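# Spread the towel flat and clear of the basket

## Task

Lay the towel out flat as a single layer, entirely on the table and not overlapping the basket when viewed from above; the basket must stay upright with all of its base resting on the table.

## Robot and tools

Robot: two arms, left_arm and right_arm, each ending in a two-finger gripper. The fingers point along the gripper's own +z axis and close along its y axis. end_effector_position is the point between the finger pads, just under 1 cm behind the tips. Measured bases in the scene frame: left_arm near (-0.001, +0.323, +0.002) m, right_arm near (+0.003, -0.343, +0.009) m.

Frame: everything uses the scene frame. Its origin is at table-top height, midway between the two nominal bases, roughly 5 to 10 cm back from the table's near edge. +x points out across the table, +y toward the left_arm side, +z up. Arm names do not match image left and right. Reported positions and orientations can be off by a few cm, more at long reach.

execute_actions(actions, cameras): actions is a list of actions. Each action is a list of up to 15 rows, and each row is one 1/30 s control step. If fewer than 15 rows are given, the last row is held for the remaining steps. Every row is a single list of 14 numbers, each in [-1, 1], covering both arms even if only one moves. The order is left_arm dx, dy, dz, rx, ry, rz, opening, then right_arm dx, dy, dz, rx, ry, rz, opening. dx to rz are offsets, not poses. They are measured along the scene axes from that arm's Hand target as it stood when the action began. Each row counts from that same start, not from the row before it, but the next action starts from the new Hand target, so sending the same offset again keeps moving the arm. Scale: 1.0 = 0.6 m for dx, dy, dz and 180 degrees for rotation. rx, ry, rz form one rotation vector, turning about the Hand target position. Opening is absolute: +1 fully open (pads about 87 mm apart), +0.5 about 69 mm, 0 about 43 mm, -0.5 about 18 mm, -1 closed. Six zero pose numbers hold or re-command the current Hand target. A 0 in the opening slot is a real command, so resend the present opening to leave a gripper unchanged. cameras takes a list of names, ["all"], or []. With an empty actions list, images are returned by default.

move(target, speed, blend, opening_speed, blocking, cameras): target is either one 14-number row laid out as above, or a list of up to 15 such rows. Every row is an offset from the Hand targets at the move's start, not from the row before. Each gripper travels a straight line to its target. speed is the top path speed in m/s, from 0.002 to 2.9, default 0.25; rotation is capped at twice that value in rad/s. It can be one number or one per target. blend, in metres, rounds the corners of a multi-target list; 0 means stop at each target. opening_speed is the rate of finger change per second on the -1..+1 scale, minimum 0.2. blocking=false returns after about 0.5 s while the move keeps running. A move lasts at most 10 s. Paths do not avoid obstacles or the other arm. The result adds a "move:" line reporting done, off_target, moving, held or fault, plus limits such as paced (pose clipped) or held (steps withheld).

wait(seconds 0 to 10): lets the scene run with the last commands held. stop(): brakes a running move. zoom_image(camera, region=[x0, y0, x1, y1]): enlarges part of a camera's newest image, in pixels from the top-left, at most 504 by 504. finished_scene(scene): ends the current scene, given its number, and cannot be undone.

Cameras: cam_head_left and cam_head_right are on a fixed beam behind the arms, plus cam_high, cam_low, cam_left_wrist and cam_right_wrist, all 672x504.

Results: each gripper's end_effector_position (m) and end_effector_quat_wxyz. Hand target is the last commanded pose after clipping, and it is the base for that arm's next offsets. grip_measured uses the opening scale. Joint positions end with the gripper on a 0 (closed) to 1 (open) scale. Joint torques are in N m and joints 1 to 3 wrap at ±28. Other lines are Tool commands, Joint velocities ("within noise" means still), and motor temperatures. Calls that run actions list end_effector_position at some steps.

Behaviour and cautions:
- Each control step clips commanded orientation to within 40 degrees of the measured orientation. Weight and friction can leave a gripper short, low or tilted. After each motion, check where it ended up; resend the remaining gap as an offset and correct any tilt.
- An arm blocked by something keeps pushing. Command its target back past the gripper to relieve it.
- Faster motion means harder contact, and a target set further past the contact point presses harder. Approach the towel and table slowly.
- To grip, command an opening about 0.04 below the grip_measured reading at first contact.
- Do not drop or let go of anything that is still moving, and do not leave the towel or basket off the table. Do not knock the basket over.
- The bar under the bases, the plate behind it and the low rail next to the table are fixtures and can stand up to 3 cm above the table. Touching them gives no warning, so stay clear.
- Keep the arms from pressing against each other. The clearance check does not protect the grippers or the wrist cameras, and a gripper must not close on the other arm's fingers.
- Route paths around an arm's own base, not close past it.
- Motors heat up when holding loads, at full stretch, or when pushing toward an unreachable target. A MOTOR HOT line appears at 75 °C. At 90 °C a fault folds that arm and it stays idle.

Each tool is called as name(argument=value, ...), one argument or row to a line, values as JSON.

## Session

execute_actions(
  actions=[],
)

Scene clock: 0.00 s.
left_arm: end_effector_position=(+0.3440, +0.2947, +0.2315) grip_measured=+0.964 end_effector_quat_wxyz=(+0.707, -0.163, +0.652, +0.220) | right_arm: end_effector_position=(+0.2896, -0.1685, +0.1028) grip_measured=+1.000 end_effector_quat_wxyz=(+0.570, -0.022, +0.768, +0.291)
Joint positions: left_arm=[-0.549 1.277 0.507 0.912 -1.08 0.189 0.982] | right_arm=[0.428 1.162 0.138 0.857 -0.021 0.444 1]
Joint velocities: within noise
Joint torques (N m): no reading
Motor temperatures (°C): left_arm=[26 37 37 33 26 24 26] | right_arm=[26 39 42 34 31 28 24]
Heat: left arm: 37 °C; right arm: 42 °C.
Hand target: left_arm +0.3455, +0.2935, +0.2388; +0.715, -0.170, +0.645, +0.211 | right_arm +0.2931, -0.1678, +0.1108; +0.580, -0.022, +0.760, +0.292
Tool commands: left_gripper/opening=+1.0 right_gripper/opening=+1.0

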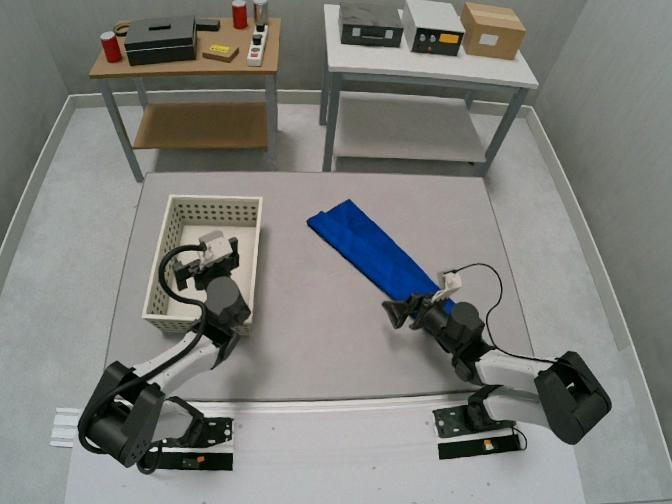

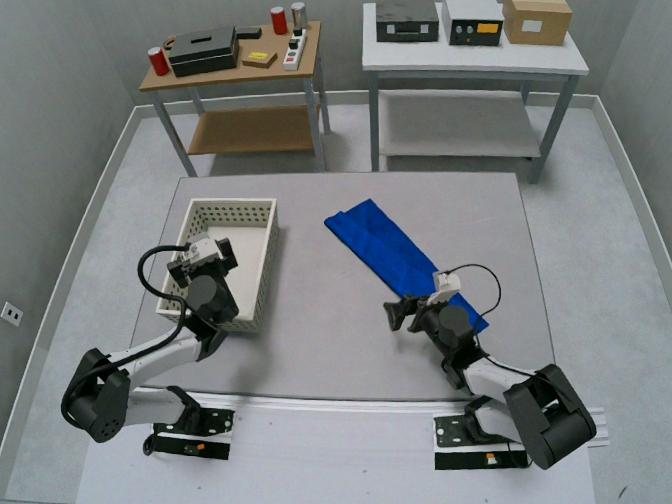

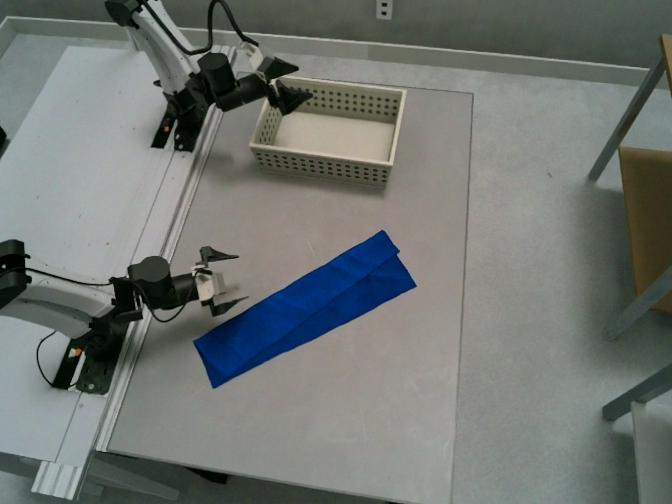

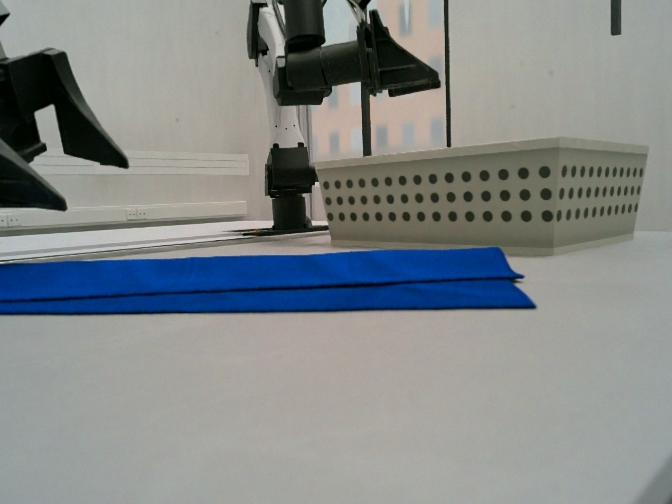

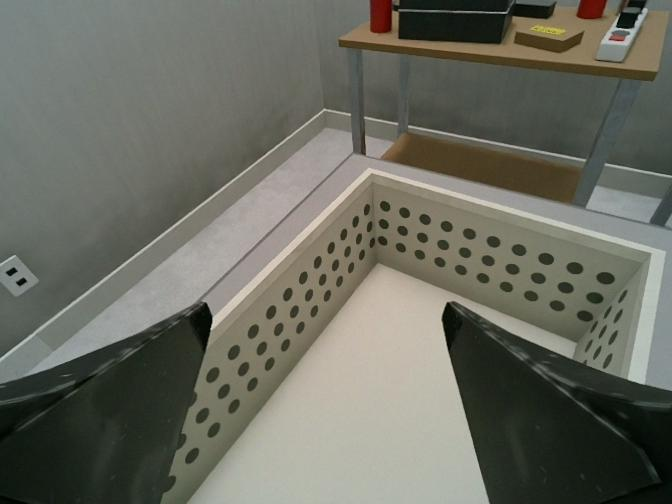

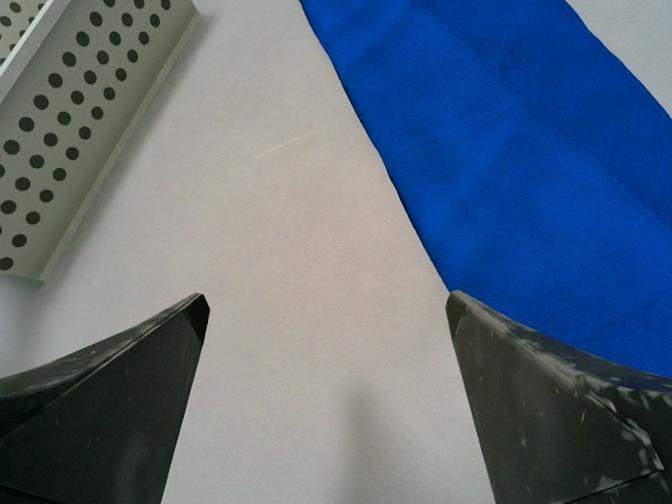

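zoom_image(
  camera="cam_high",
  region=[180, 220, 430, 400],
)

zoom_image(
  camera="cam_head_right",
  region=[310, 180, 510, 340],
)

zoom_image(
  camera="cam_low",
  region=[370, 220, 570, 340],
)

zoom_image(
  camera="cam_low",
  region=[0, 220, 200, 340],
)

Scaled by 2.016 from the camera's 672x504 image, which has a finer 960x720 frame.

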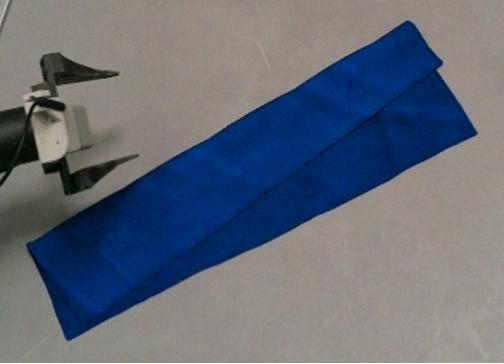

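Scaled by 2.520 from the camera's 672x504 image, which has a finer 960x720 frame.

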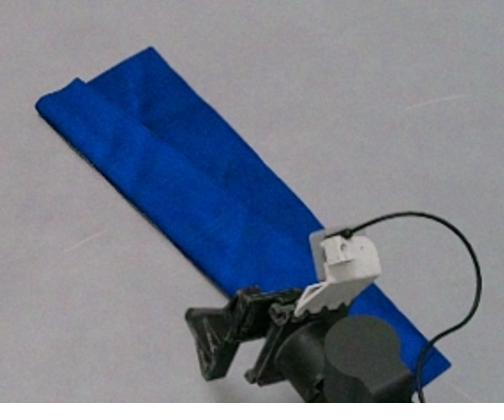

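Scaled by 2.520 from the camera's 672x504 image, which has a finer 960x720 frame.

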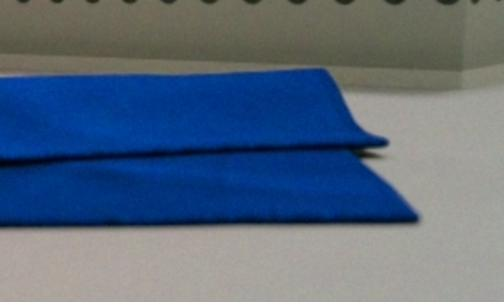

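Scaled by 2.520 from the camera's 672x504 image, which has a finer 960x720 frame.

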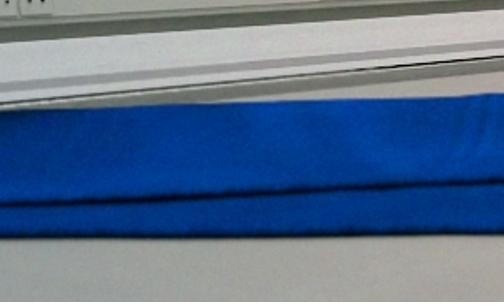

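move(
  target=[0,0,0.1,0,0,0,1,-0.15,-0.1,0.25,0,0,0,1],
  cameras=["all"],
)

zoom_image(
  camera="cam_high",
  region=[180, 220, 430, 400],
)

zoom_image(
  camera="cam_head_right",
  region=[310, 180, 510, 340],
)

Scene clock: 6.20 s.
left_arm: end_effector_position=(+0.3448, +0.2929, +0.2852) grip_measured=+0.964 end_effector_quat_wxyz=(+0.709, -0.164, +0.650, +0.219) | right_arm: end_effector_position=(+0.2074, -0.2286, +0.2561) grip_measured=+1.000 end_effector_quat_wxyz=(+0.586, -0.010, +0.756, +0.292)
Joint positions: left_arm=[-0.549 1.185 0.677 0.658 -1.08 0.192 0.982] | right_arm=[0.232 0.315 0.592 -0.405 -0.191 0.428 1]
Joint torques (N m): left_arm=[0.53 -5.27 9.42 1.4 0.09 0.05] | right_arm=[-0.2 2.29 10.58 1.66 -0.33 -0.23]
Heat: left arm: 38 °C; right arm: 43 °C.
Hand target: left_arm +0.3455, +0.2935, +0.2989; +0.715, -0.170, +0.645, +0.211 | right_arm +0.2031, -0.2278, +0.2608; +0.580, -0.022, +0.760, +0.292
Off the commanded pose: left_arm 0.014 m, 2 deg | right_arm 0.006 m, 2 deg.
move: off_target (left_arm)
camera_calibration:
cam_left_wrist: T_world_to_cam=[[0.512008, -0.855989, -0.0716263, 0.093989], [-0.609655, -0.303387, -0.73231, 0.532363], [0.605119, 0.418616, -0.677194, 0.00624899], [0, 0, 0, 1]] pos_world=[0.272653, 0.239349, 0.400819]
cam_right_wrist: T_world_to_cam=[[0.342748, -0.832994, -0.434332, -0.152841], [-0.8874, -0.135358, -0.440681, 0.287776], [0.308295, 0.536469, -0.785592, 0.402031], [0, 0, 0, 1]] pos_world=[0.183814, -0.30404, 0.376266]

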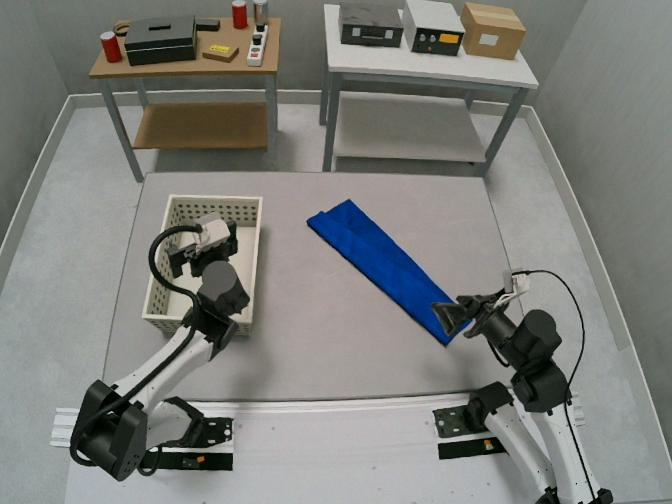

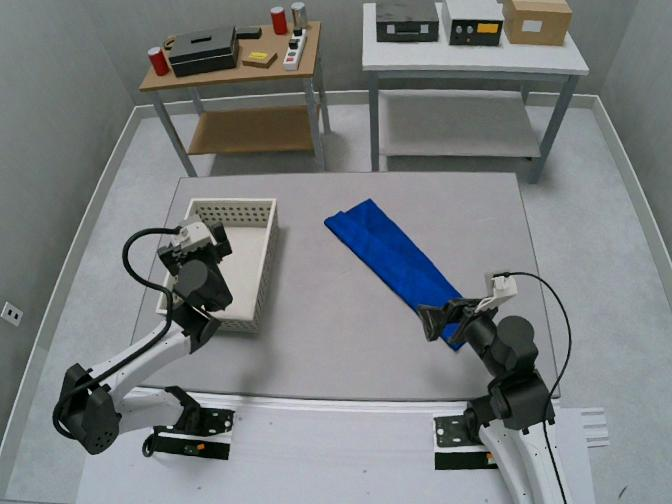

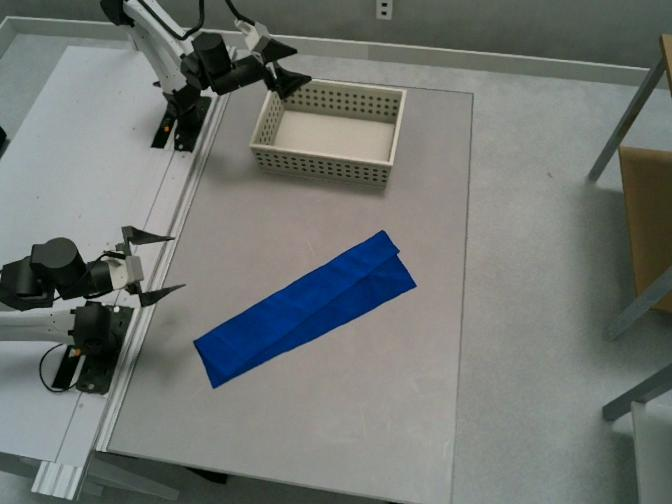

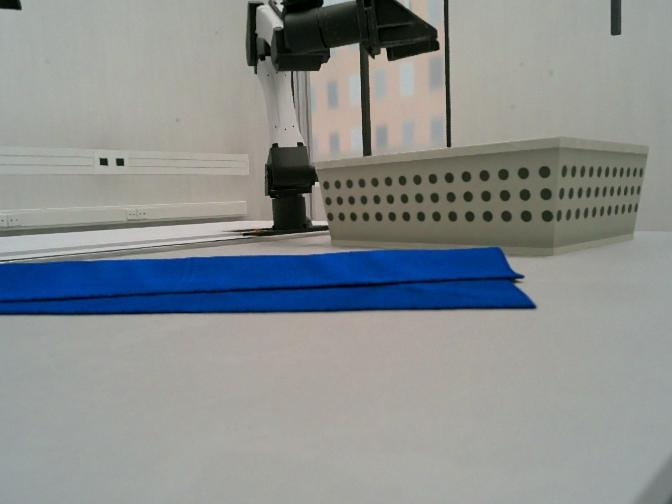

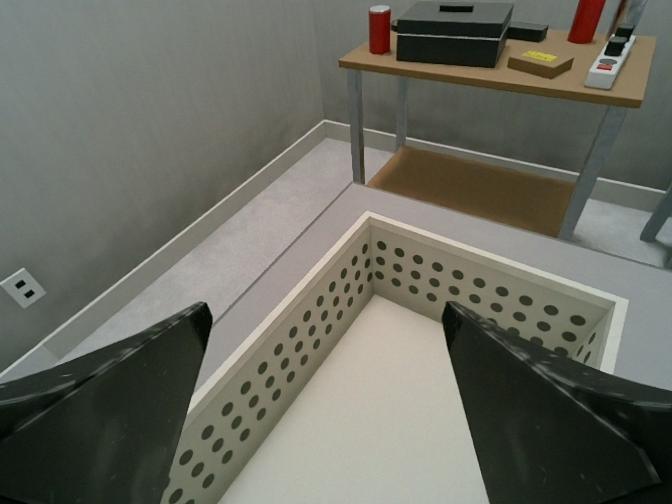

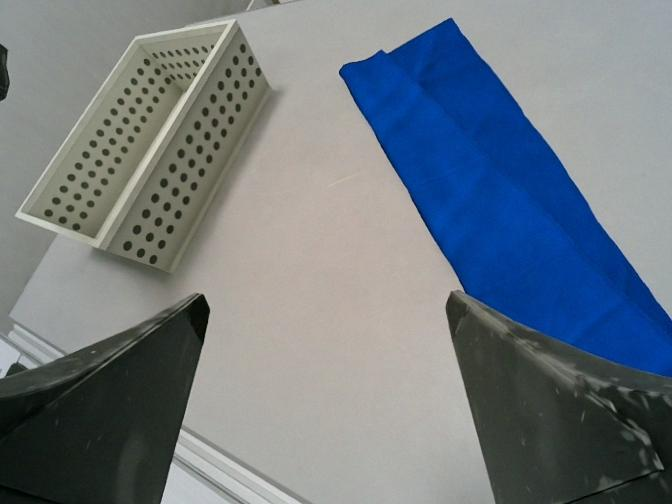

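Scaled by 2.016 from the camera's 672x504 image, which has a finer 960x720 frame.

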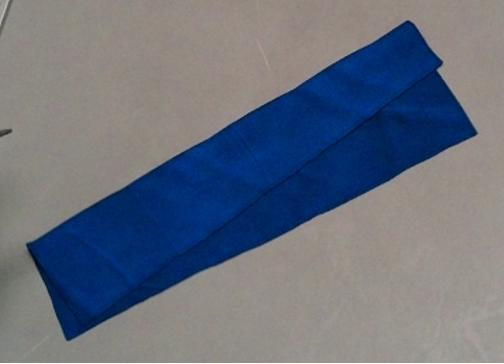

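Scaled by 2.520 from the camera's 672x504 image, which has a finer 960x720 frame.

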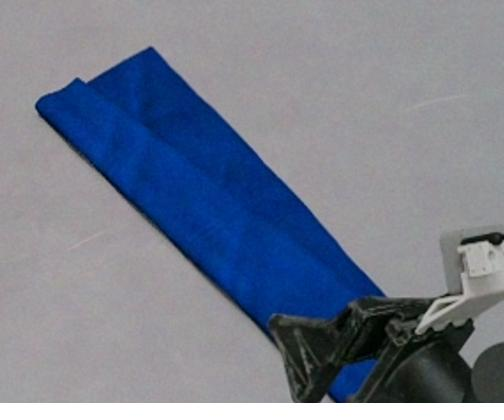

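move(
  target=[
    [0.174,-0.3225,0.03,0.01,0.166,-0.183,0,0.168,-0.207,-0.15,-0.357,0.290,0.207,-0.3],
    [0.4075,-0.539,-0.298,0.021,0.333,-0.367,-0.3,0.168,-0.207,-0.267,-0.357,0.290,0.207,-0.3],
  ],
  cameras=["all"],
  blend=0.04,
)

Scene clock: 15.13 s.
left_arm: end_effector_position=(+0.5729, -0.0251, +0.0966) grip_measured=-0.300 end_effector_quat_wxyz=(+0.409, +0.309, +0.848, -0.133) | right_arm: end_effector_position=(+0.2994, -0.3513, +0.1051) grip_measured=-0.300 end_effector_quat_wxyz=(-0.003, -0.400, +0.916, +0.010)
Joint positions: left_arm=[-0.524 2.795 2.838 -0.75 0.131 0.111 0.35] | right_arm=[-0.003 1.773 1.445 -1.243 -0.027 -0.774 0.35]
Joint torques (N m): left_arm=[0.88 -16.23 9.16 2.55 0.21 0.3] | right_arm=[1.1 -7.21 5.71 0.61 0.02 -0.18]
Heat: left arm: 41 °C; right arm: 44 °C.
Hand target: left_arm +0.5900, -0.0300, +0.1199; +0.319, +0.335, +0.878, -0.123 | right_arm +0.3039, -0.3520, +0.1006; +0.000, -0.410, +0.912, +0.001
Off the commanded pose: left_arm 0.030 m, 11 deg | right_arm 0.006 m, 2 deg.
elbow stopped short (left arm): the move would have taken joint 3 (elbow) straighter than the controller allows.
move: off_target (left_arm); target 2's new opening was sent with left_arm's hand 0.030 m and 11 deg from that target
camera_calibration:
cam_left_wrist: T_world_to_cam=[[-0.650494, -0.758907, -0.0302956, 0.355965], [-0.757798, 0.651188, -0.041179, 0.478837], [0.0509792, -0.00382875, -0.998692, 0.211602], [0, 0, 0, 1]] pos_world=[0.583628, -0.0408587, 0.241827]
cam_right_wrist: T_world_to_cam=[[0.728075, -0.685462, -0.00702151, -0.460568], [-0.426769, -0.461268, 0.777882, -0.0941781], [-0.536447, -0.56336, -0.628371, 0.170886], [0, 0, 0, 1]] pos_world=[0.386807, -0.262873, 0.177405]

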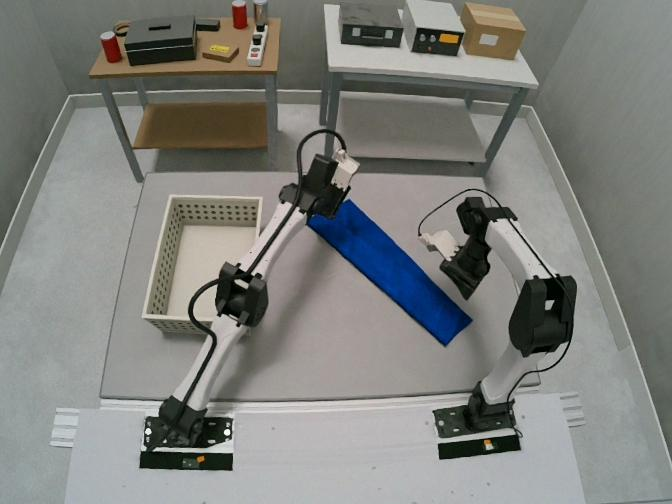

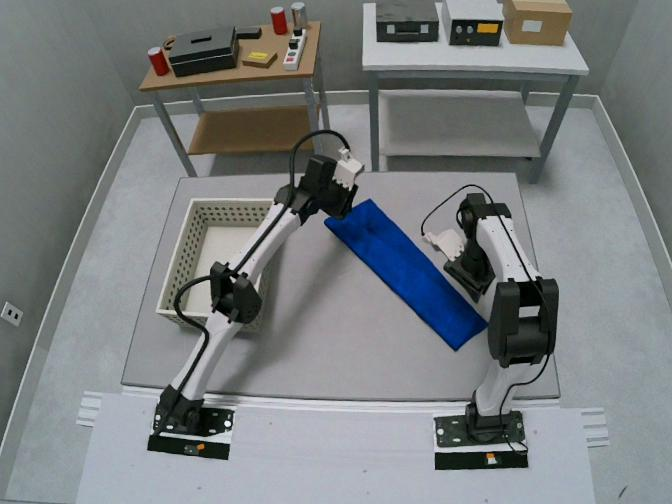

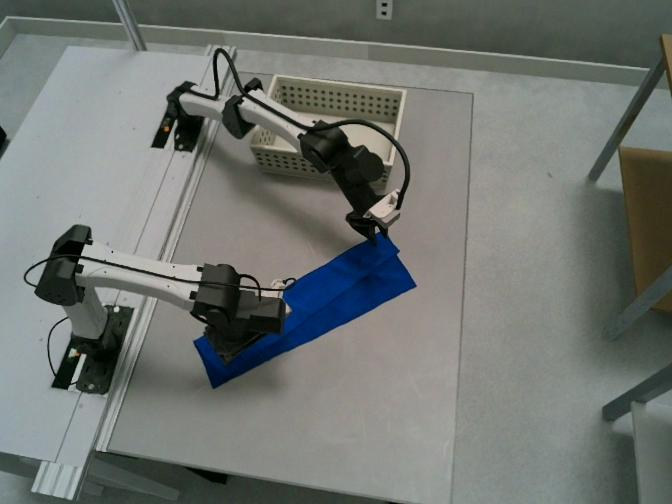

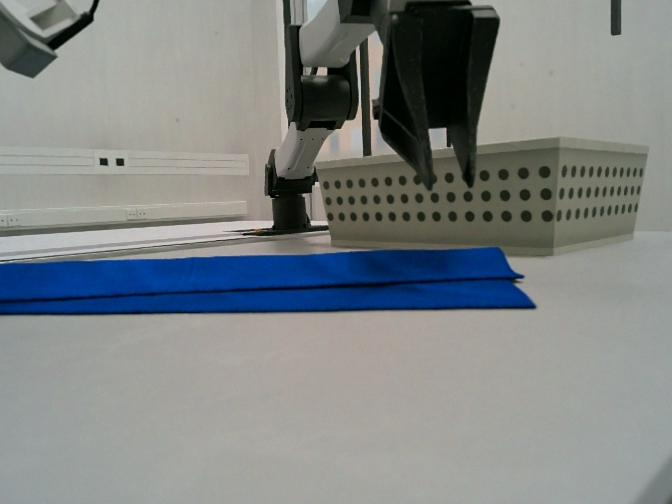

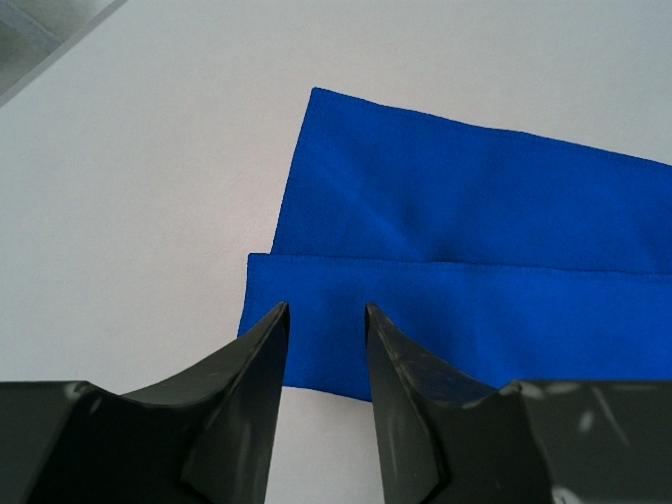

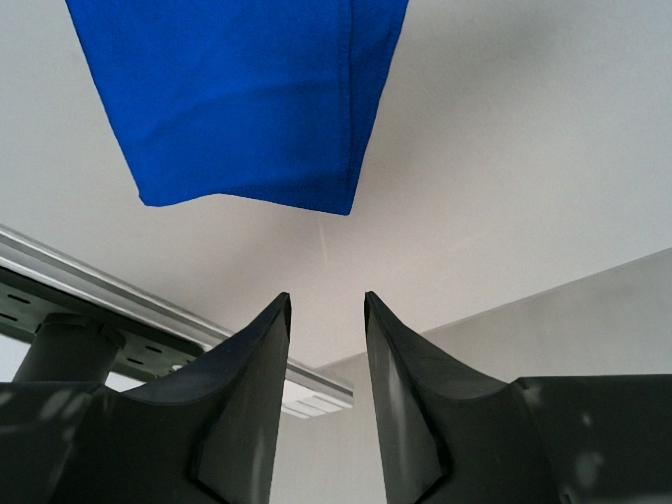

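move(
  target=[0,0.008,-0.158,-0.037,-0.0415,0,-0.3,-0.008,0.012,-0.126,0,0,0,-0.3],
  cameras=["cam_low","cam_left_wrist","cam_right_wrist","cam_high"],
  speed=0.12,
)

Scene clock: 17.63 s.
left_arm: end_effector_position=(+0.5809, -0.0251, +0.0323) grip_measured=-0.300 end_effector_quat_wxyz=(+0.385, +0.318, +0.854, -0.145) | right_arm: end_effector_position=(+0.2961, -0.3440, +0.0293) grip_measured=-0.300 end_effector_quat_wxyz=(-0.003, -0.411, +0.912, +0.010)
Joint positions: left_arm=[-0.509 2.91 2.838 -0.681 0.179 0.125 0.35] | right_arm=[0.025 1.831 1.207 -0.947 -0.027 -0.77 0.35]
Joint torques (N m): left_arm=[0.94 -14.01 7.77 2.29 0.21 0.27] | right_arm=[0.88 -7.47 5.39 0.62 0.12 0.12]
Motor temperatures (°C): left_arm=[26 43 39 36 26 24 26] | right_arm=[26 40 44 34 31 28 24]
Heat: left arm: 43 °C; right arm: 44 °C.
Hand target: left_arm +0.5901, -0.0250, +0.0252; +0.394, +0.323, +0.847, -0.151 | right_arm +0.2992, -0.3448, +0.0251; +0.000, -0.410, +0.912, +0.001
Off the commanded pose: left_arm 0.012 m, 2 deg | right_arm 0.005 m, 1 deg.
move: off_target (left_arm)
camera_calibration:
cam_left_wrist: T_world_to_cam=[[-0.673041, -0.739605, -0.000080684, 0.371748], [-0.739605, 0.67304, -0.00130558, 0.47107], [0.00101992, -0.000819034, -0.999999, 0.176096], [0, 0, 0, 1]] pos_world=[0.598427, -0.0419579, 0.176741]
cam_right_wrist: T_world_to_cam=[[0.743802, -0.668362, -0.00717504, -0.452447], [-0.41599, -0.471293, 0.777711, -0.0398608], [-0.523174, -0.575478, -0.628581, 0.117489], [0, 0, 0, 1]] pos_world=[0.381416, -0.253572, 0.101605]
Images, in order (width x height): cam_high 672x504, cam_low 672x504, cam_left_wrist 672x504, cam_right_wrist 672x504.

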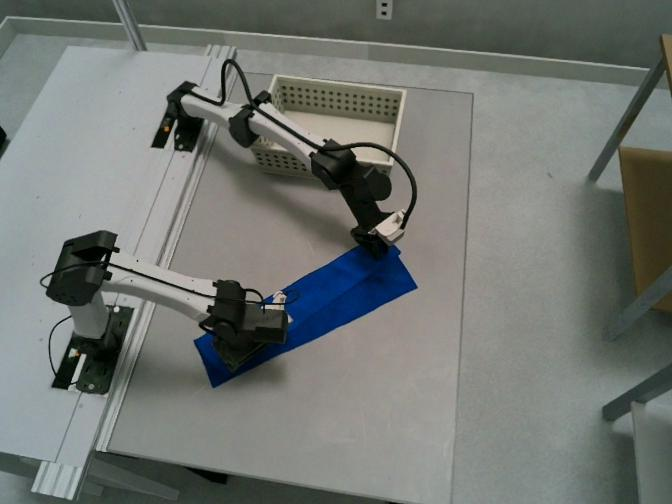

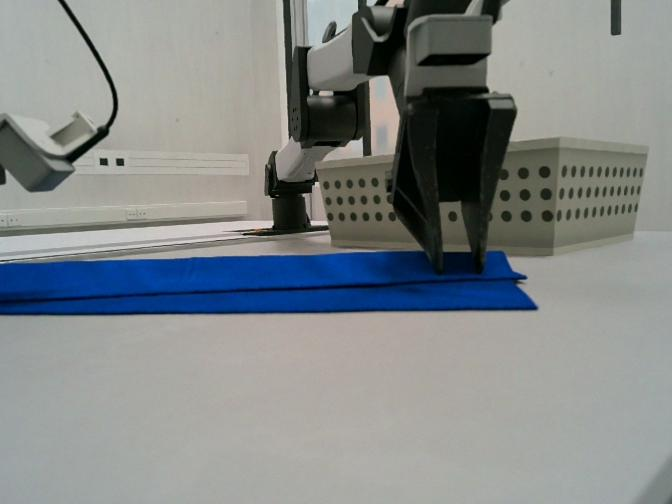

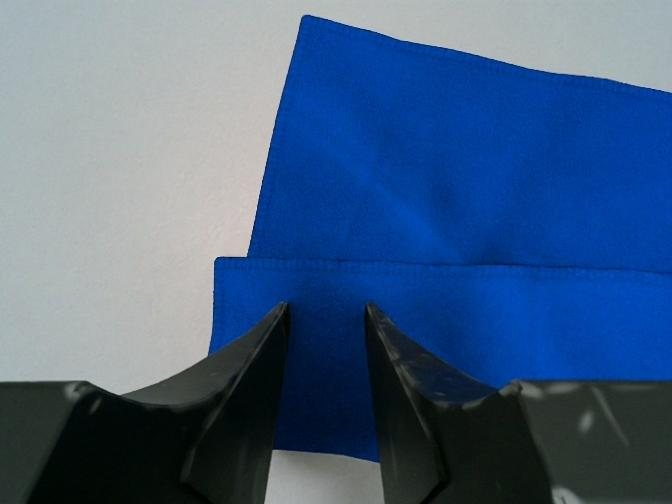

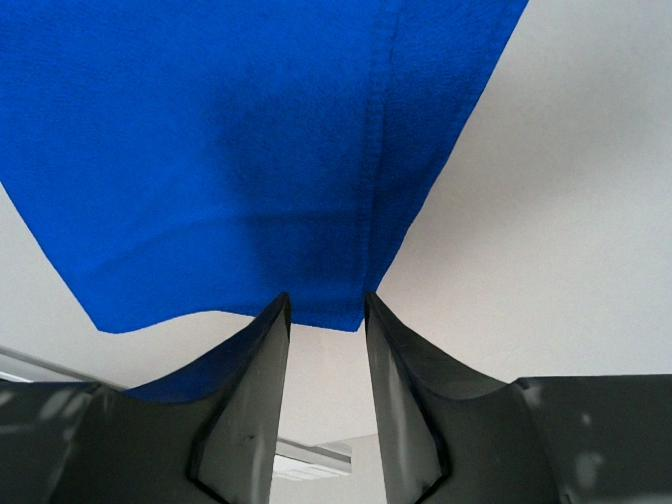

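move(
  target=[0,0,-0.033,0,0,0,-0.3,-0.012,0.011,-0.033,0,0,0,-0.3],
  cameras=["cam_low","cam_left_wrist","cam_right_wrist"],
  speed=0.05,
)

Scene clock: 19.97 s.
left_arm: end_effector_position=(+0.5961, -0.0368, +0.0292) grip_measured=-0.300 end_effector_quat_wxyz=(+0.422, +0.319, +0.834, -0.159) | right_arm: end_effector_position=(+0.2893, -0.3412, +0.0163) grip_measured=-0.300 end_effector_quat_wxyz=(-0.008, -0.410, +0.912, +0.000)
Joint positions: left_arm=[-0.509 2.915 2.776 -0.527 0.196 0.122 0.35] | right_arm=[0.048 1.832 1.15 -0.89 -0.006 -0.745 0.35]
Joint torques (N m): left_arm=[0.96 -15.84 3.97 1.65 0.1 0.24] | right_arm=[0.95 -6.38 3.77 0.88 -0.16 0.02]
Heat: left arm: 45 °C; right arm: 44 °C.
Hand target: left_arm +0.5901, -0.0250, +0.0055; +0.395, +0.323, +0.847, -0.151 | right_arm +0.2919, -0.3382, +0.0052; +0.000, -0.410, +0.912, +0.001
Off the commanded pose: left_arm 0.027 m, 4 deg | right_arm 0.012 m, 1 deg.
move: off_target (left_arm, right_arm)
camera_calibration:
cam_left_wrist: T_world_to_cam=[[-0.682398, -0.730932, -0.00849544, 0.379541], [-0.727616, 0.680325, -0.0879391, 0.485827], [0.0700571, -0.053828, -0.99609, 0.129681], [0, 0, 0, 1]] pos_world=[0.603408, -0.046121, 0.175122]
cam_right_wrist: T_world_to_cam=[[0.742682, -0.669608, 0.00695467, -0.446055], [-0.416362, -0.453615, 0.787957, -0.0253784], [-0.524468, -0.588097, -0.615691, 0.10316], [0, 0, 0, 1]] pos_world=[0.374814, -0.249526, 0.0866138]
Images, in order (width x height): cam_low 672x504, cam_left_wrist 672x504, cam_right_wrist 672x504.

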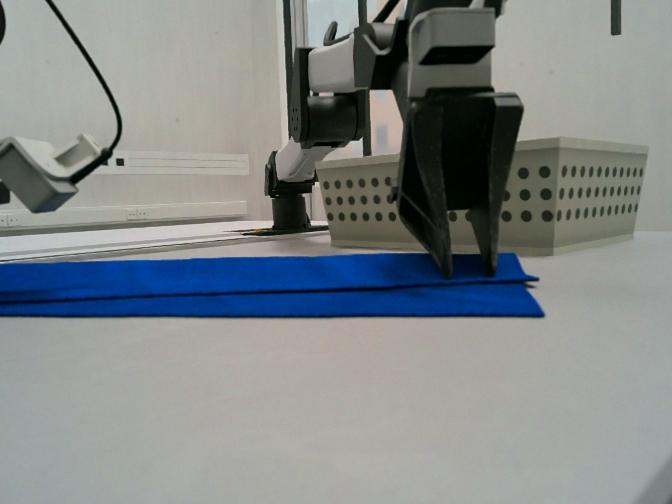

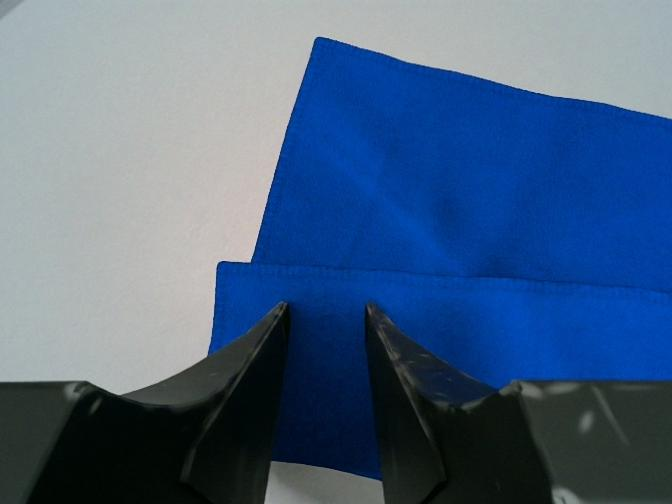

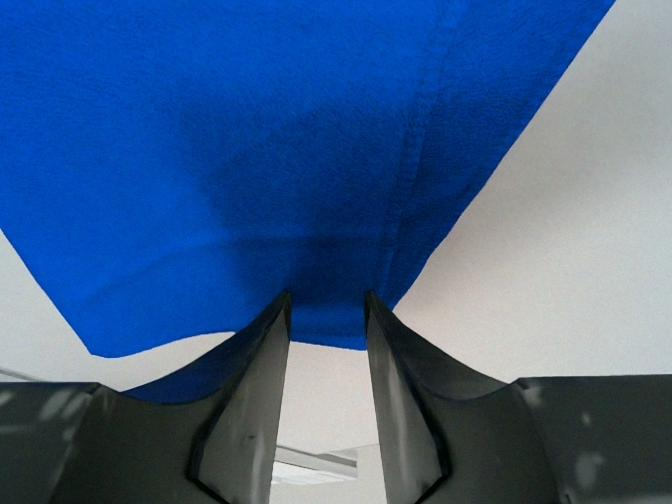

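move(
  target=[0,0,0,0,0,0,-1,0,0,0,0,0,0,-1],
  cameras=["cam_low","cam_left_wrist","cam_right_wrist"],
  opening_speed=0.7,
)

Scene clock: 22.07 s.
left_arm: end_effector_position=(+0.5979, -0.0382, +0.0299) grip_measured=-1.000 end_effector_quat_wxyz=(+0.427, +0.321, +0.830, -0.160) | right_arm: end_effector_position=(+0.2920, -0.3423, +0.0162) grip_measured=-0.973 end_effector_quat_wxyz=(-0.005, -0.413, +0.911, -0.004)
Joint positions: left_arm=[-0.509 2.915 2.771 -0.51 0.199 0.126 0] | right_arm=[0.048 1.832 1.15 -0.881 0 -0.753 0.013]
Joint torques (N m): left_arm=[0.95 -16.02 4.26 1.54 0.1 0.24] | right_arm=[0.85 -6.39 3.88 0.77 -0.24 0.06]
Heat: left arm: 46 °C; right arm: 44 °C.
Hand target: left_arm +0.5901, -0.0250, +0.0055; +0.395, +0.323, +0.847, -0.151 | right_arm +0.2919, -0.3382, +0.0052; +0.000, -0.410, +0.912, +0.001
Off the commanded pose: left_arm 0.029 m, 4 deg | right_arm 0.012 m, 1 deg.
move: off_target (left_arm, right_arm)
camera_calibration:
cam_left_wrist: T_world_to_cam=[[-0.6862, -0.727292, -0.0132741, 0.382275], [-0.722852, 0.683824, -0.099348, 0.485748], [0.0813322, -0.0585773, -0.994964, 0.1233], [0, 0, 0, 1]] pos_world=[0.603412, -0.0469178, 0.176011]
cam_right_wrist: T_world_to_cam=[[0.747793, -0.663698, 0.0176308, -0.448352], [-0.420489, -0.452883, 0.786185, -0.0232226], [-0.513804, -0.595317, -0.61774, 0.0983492], [0, 0, 0, 1]] pos_world=[0.376042, -0.249538, 0.0869163]
Images, in order (width x height): cam_low 672x504, cam_left_wrist 672x504, cam_right_wrist 672x504.

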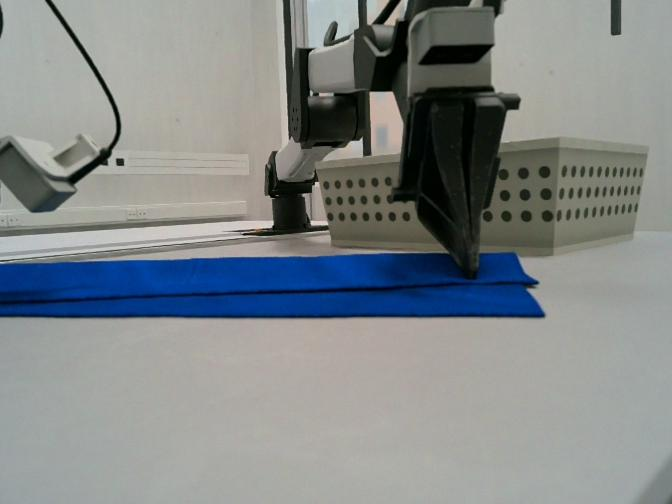

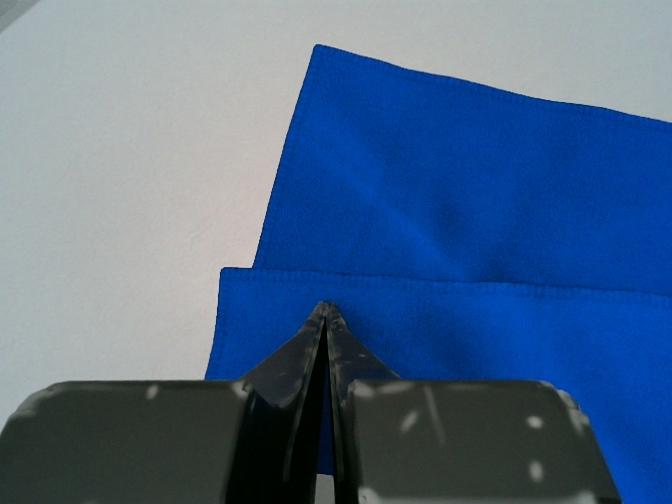

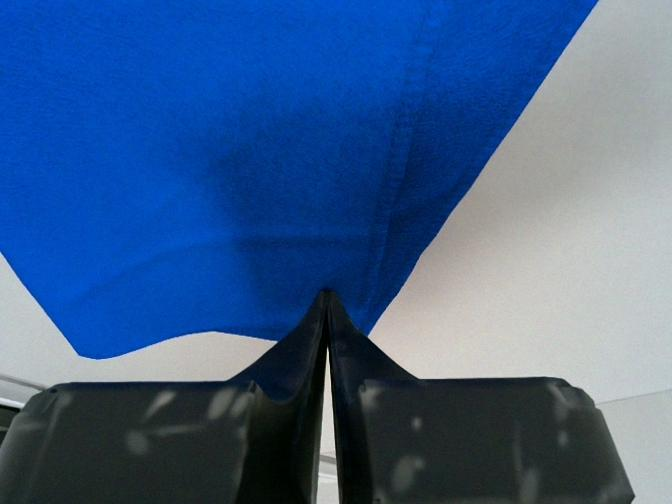

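move(
  target=[0,0,-0.035,0,0,0,-0.4,0,0,-0.022,0,0,0,-0.4],
  cameras=["cam_low","cam_left_wrist","cam_right_wrist"],
  speed=0.05,
)

Scene clock: 23.57 s.
left_arm: end_effector_position=(+0.6055, -0.0417, +0.0283) grip_measured=-0.400 end_effector_quat_wxyz=(+0.447, +0.317, +0.820, -0.166) | right_arm: end_effector_position=(+0.2894, -0.3418, +0.0145) grip_measured=-0.401 end_effector_quat_wxyz=(-0.007, -0.410, +0.912, -0.004)
Joint positions: left_arm=[-0.507 2.894 2.688 -0.4 0.204 0.119 0.3] | right_arm=[0.05 1.832 1.141 -0.878 0.002 -0.742 0.3]
Joint torques (N m): left_arm=[0.51 -14.46 3.47 1.32 0.07 0.24] | right_arm=[0.49 -4.75 2.22 1.24 -0.22 0.06]
Heat: left arm: 47 °C; right arm: 44 °C.
Hand target: left_arm +0.5900, -0.0251, -0.0157; +0.394, +0.323, +0.847, -0.151 | right_arm +0.2919, -0.3382, -0.0080; +0.000, -0.410, +0.912, +0.001
Off the commanded pose: left_arm 0.049 m, 7 deg | right_arm 0.023 m, 1 deg.
move: off_target (left_arm, right_arm)
camera_calibration:
cam_left_wrist: T_world_to_cam=[[-0.684416, -0.728903, -0.0166269, 0.383847], [-0.719464, 0.678895, -0.146537, 0.492519], [0.118099, -0.0883298, -0.989065, 0.0971493], [0, 0, 0, 1]] pos_world=[0.605587, -0.0460006, 0.174641]
cam_right_wrist: T_world_to_cam=[[0.742161, -0.670047, 0.0152941, -0.4466], [-0.420365, -0.44759, 0.789276, -0.0210452], [-0.522007, -0.592199, -0.613848, 0.0996602], [0, 0, 0, 1]] pos_world=[0.374625, -0.249644, 0.0846171]
Images, in order (width x height): cam_low 672x504, cam_left_wrist 672x504, cam_right_wrist 672x504.

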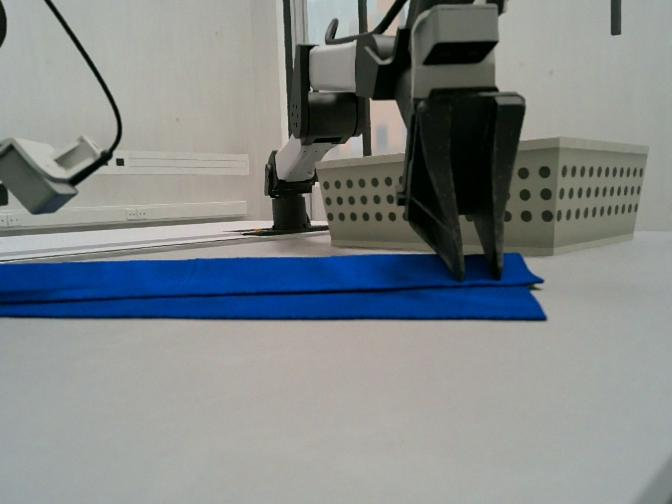

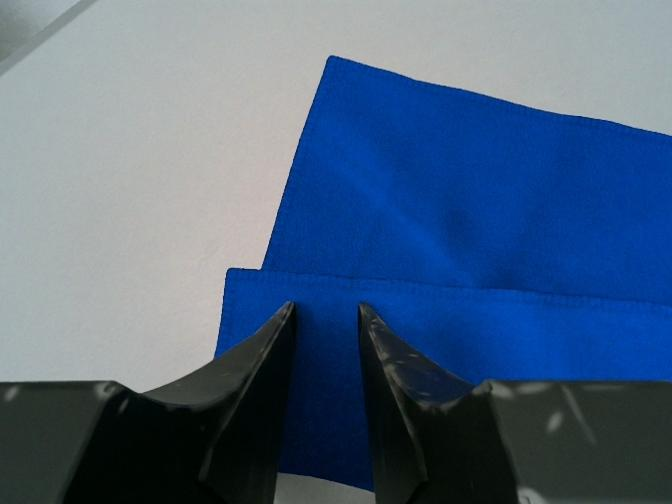

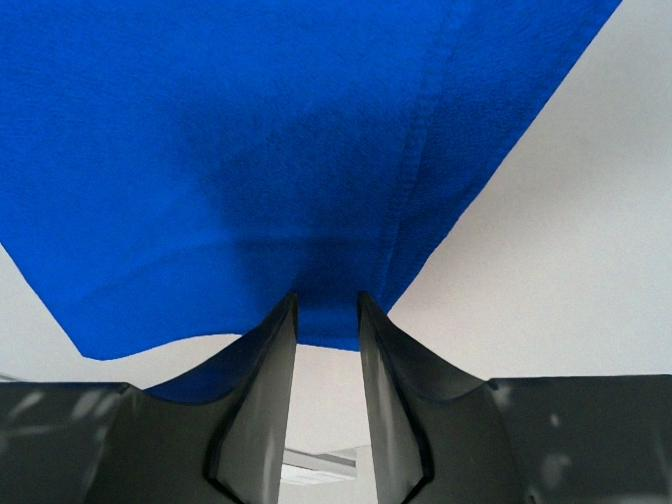

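move(
  target=[0,0,0,0,0,0,-1,0,0,0,0,0,0,-1],
  cameras=["cam_low","cam_left_wrist","cam_right_wrist"],
  opening_speed=0.7,
)

Scene clock: 25.20 s.
left_arm: end_effector_position=(+0.6062, -0.0424, +0.0289) grip_measured=-1.000 end_effector_quat_wxyz=(+0.449, +0.317, +0.818, -0.167) | right_arm: end_effector_position=(+0.2909, -0.3439, +0.0144) grip_measured=-0.973 end_effector_quat_wxyz=(-0.007, -0.414, +0.910, -0.010)
Joint positions: left_arm=[-0.507 2.894 2.686 -0.392 0.205 0.119 0] | right_arm=[0.05 1.832 1.14 -0.872 0.013 -0.751 0.014]
Joint torques (N m): left_arm=[0.55 -14.54 3.74 1.27 0.07 0.23] | right_arm=[0.57 -4.71 2.5 1.22 -0.4 0.04]
Motor temperatures (°C): left_arm=[26 49 39 35 26 24 25] | right_arm=[26 41 44 34 31 28 24]
Heat: left arm: 49 °C; right arm: 44 °C.
Hand target: left_arm +0.5900, -0.0251, -0.0157; +0.394, +0.323, +0.847, -0.151 | right_arm +0.2919, -0.3382, -0.0080; +0.000, -0.410, +0.912, +0.001
Off the commanded pose: left_arm 0.051 m, 7 deg | right_arm 0.023 m, 1 deg.
move: off_target (left_arm, right_arm)
camera_calibration:
cam_left_wrist: T_world_to_cam=[[-0.685388, -0.727971, -0.0173693, 0.384544], [-0.717786, 0.679429, -0.152185, 0.492811], [0.122588, -0.0918383, -0.988199, 0.094673], [0, 0, 0, 1]] pos_world=[0.605688, -0.0461986, 0.175234]
cam_right_wrist: T_world_to_cam=[[0.74827, -0.662878, 0.0261497, -0.44851], [-0.420582, -0.44354, 0.791443, -0.0197268], [-0.513032, -0.603212, -0.610683, 0.0926516], [0, 0, 0, 1]] pos_world=[0.374843, -0.250169, 0.0839219]
Images, in order (width x height): cam_low 672x504, cam_left_wrist 672x504, cam_right_wrist 672x504.

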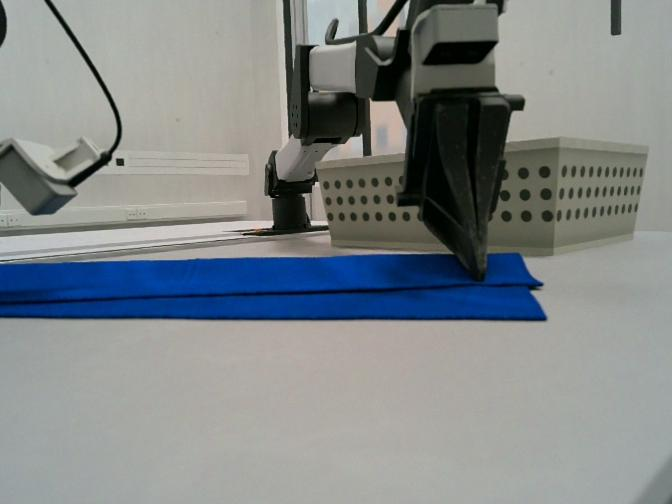

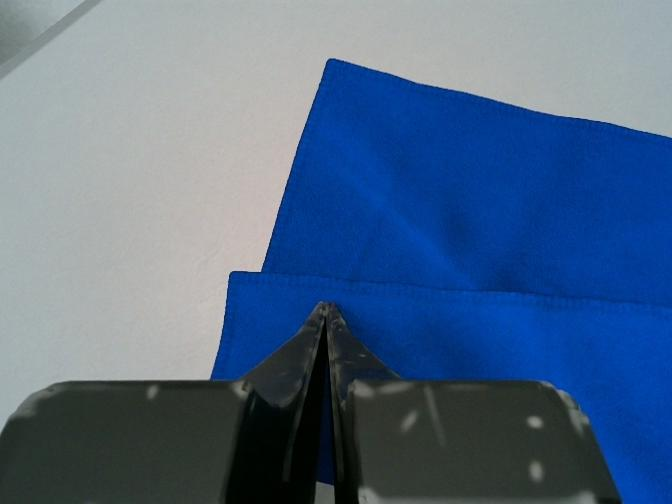

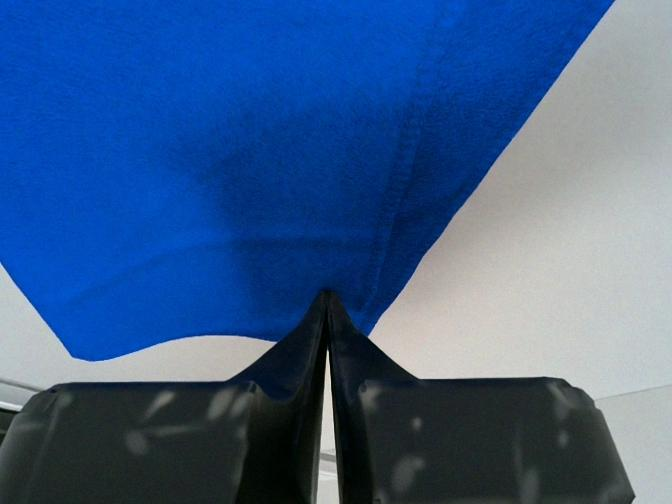

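move(
  target=[-0.02,0,0.13,0,0,0,-1,0,0,0.1,0,0,0,-1],
  cameras=["cam_low","cam_left_wrist","cam_right_wrist"],
  speed=0.15,
)

Scene clock: 27.33 s.
left_arm: end_effector_position=(+0.5782, -0.0249, +0.0332) grip_measured=-1.000 end_effector_quat_wxyz=(+0.383, +0.321, +0.853, -0.151) | right_arm: end_effector_position=(+0.2861, -0.3441, +0.0388) grip_measured=-0.974 end_effector_quat_wxyz=(-0.021, -0.414, +0.910, -0.005)
Joint positions: left_arm=[-0.507 2.854 2.728 -0.629 0.194 0.126 0] | right_arm=[0.05 1.806 1.207 -0.996 0.013 -0.751 0.013]
Joint torques (N m): left_arm=[0.09 -19.48 9.37 1.49 -0.02 0.18] | right_arm=[0.51 -10.24 8.61 0 -0.39 0.02]
Heat: left arm: 52 °C; right arm: 44 °C.
Hand target: left_arm +0.5780, -0.0251, +0.0623; +0.394, +0.323, +0.847, -0.151 | right_arm +0.2919, -0.3382, +0.0520; +0.000, -0.410, +0.912, +0.001
Off the commanded pose: left_arm 0.029 m, 1 deg | right_arm 0.016 m, 3 deg.
move: off_target (left_arm, right_arm)
camera_calibration:
cam_left_wrist: T_world_to_cam=[[-0.680476, -0.732713, 0.00915316, 0.374313], [-0.732755, 0.68049, -0.00207598, 0.465222], [-0.00470753, -0.00811968, -0.999956, 0.180094], [0, 0, 0, 1]] pos_world=[0.596453, -0.040852, 0.177626]
cam_right_wrist: T_world_to_cam=[[0.748598, -0.663003, 0.00529155, -0.44503], [-0.39619, -0.440912, 0.805376, -0.0478426], [-0.531633, -0.605, -0.592741, 0.109048], [0, 0, 0, 1]] pos_world=[0.372167, -0.250177, 0.105523]
Images, in order (width x height): cam_low 672x504, cam_left_wrist 672x504, cam_right_wrist 672x504.

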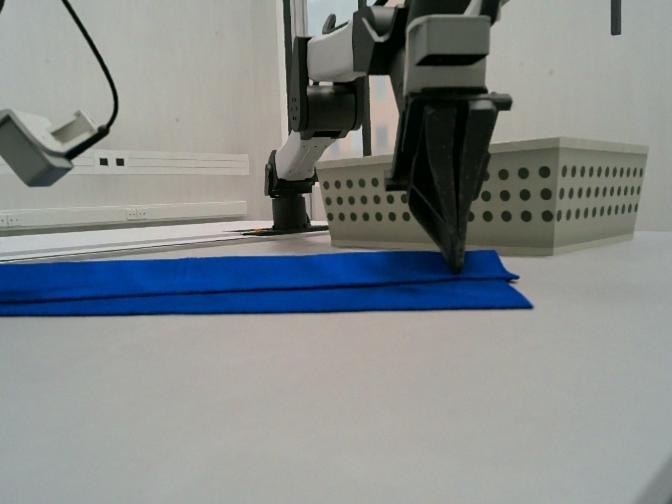

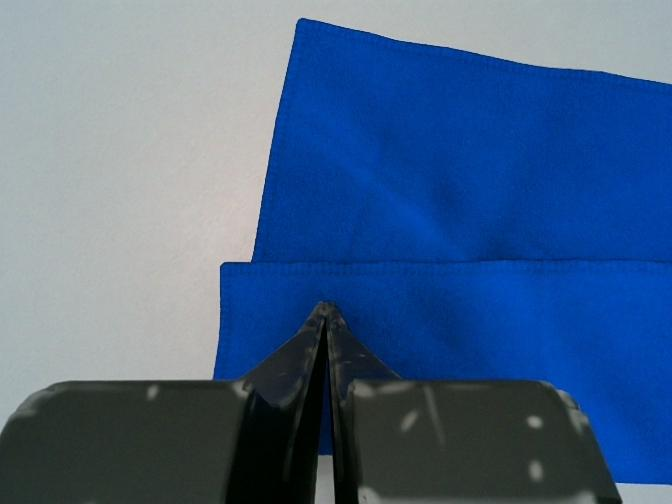

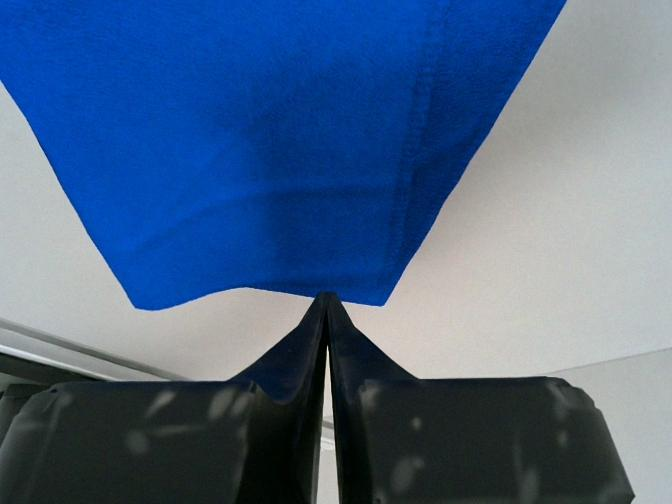

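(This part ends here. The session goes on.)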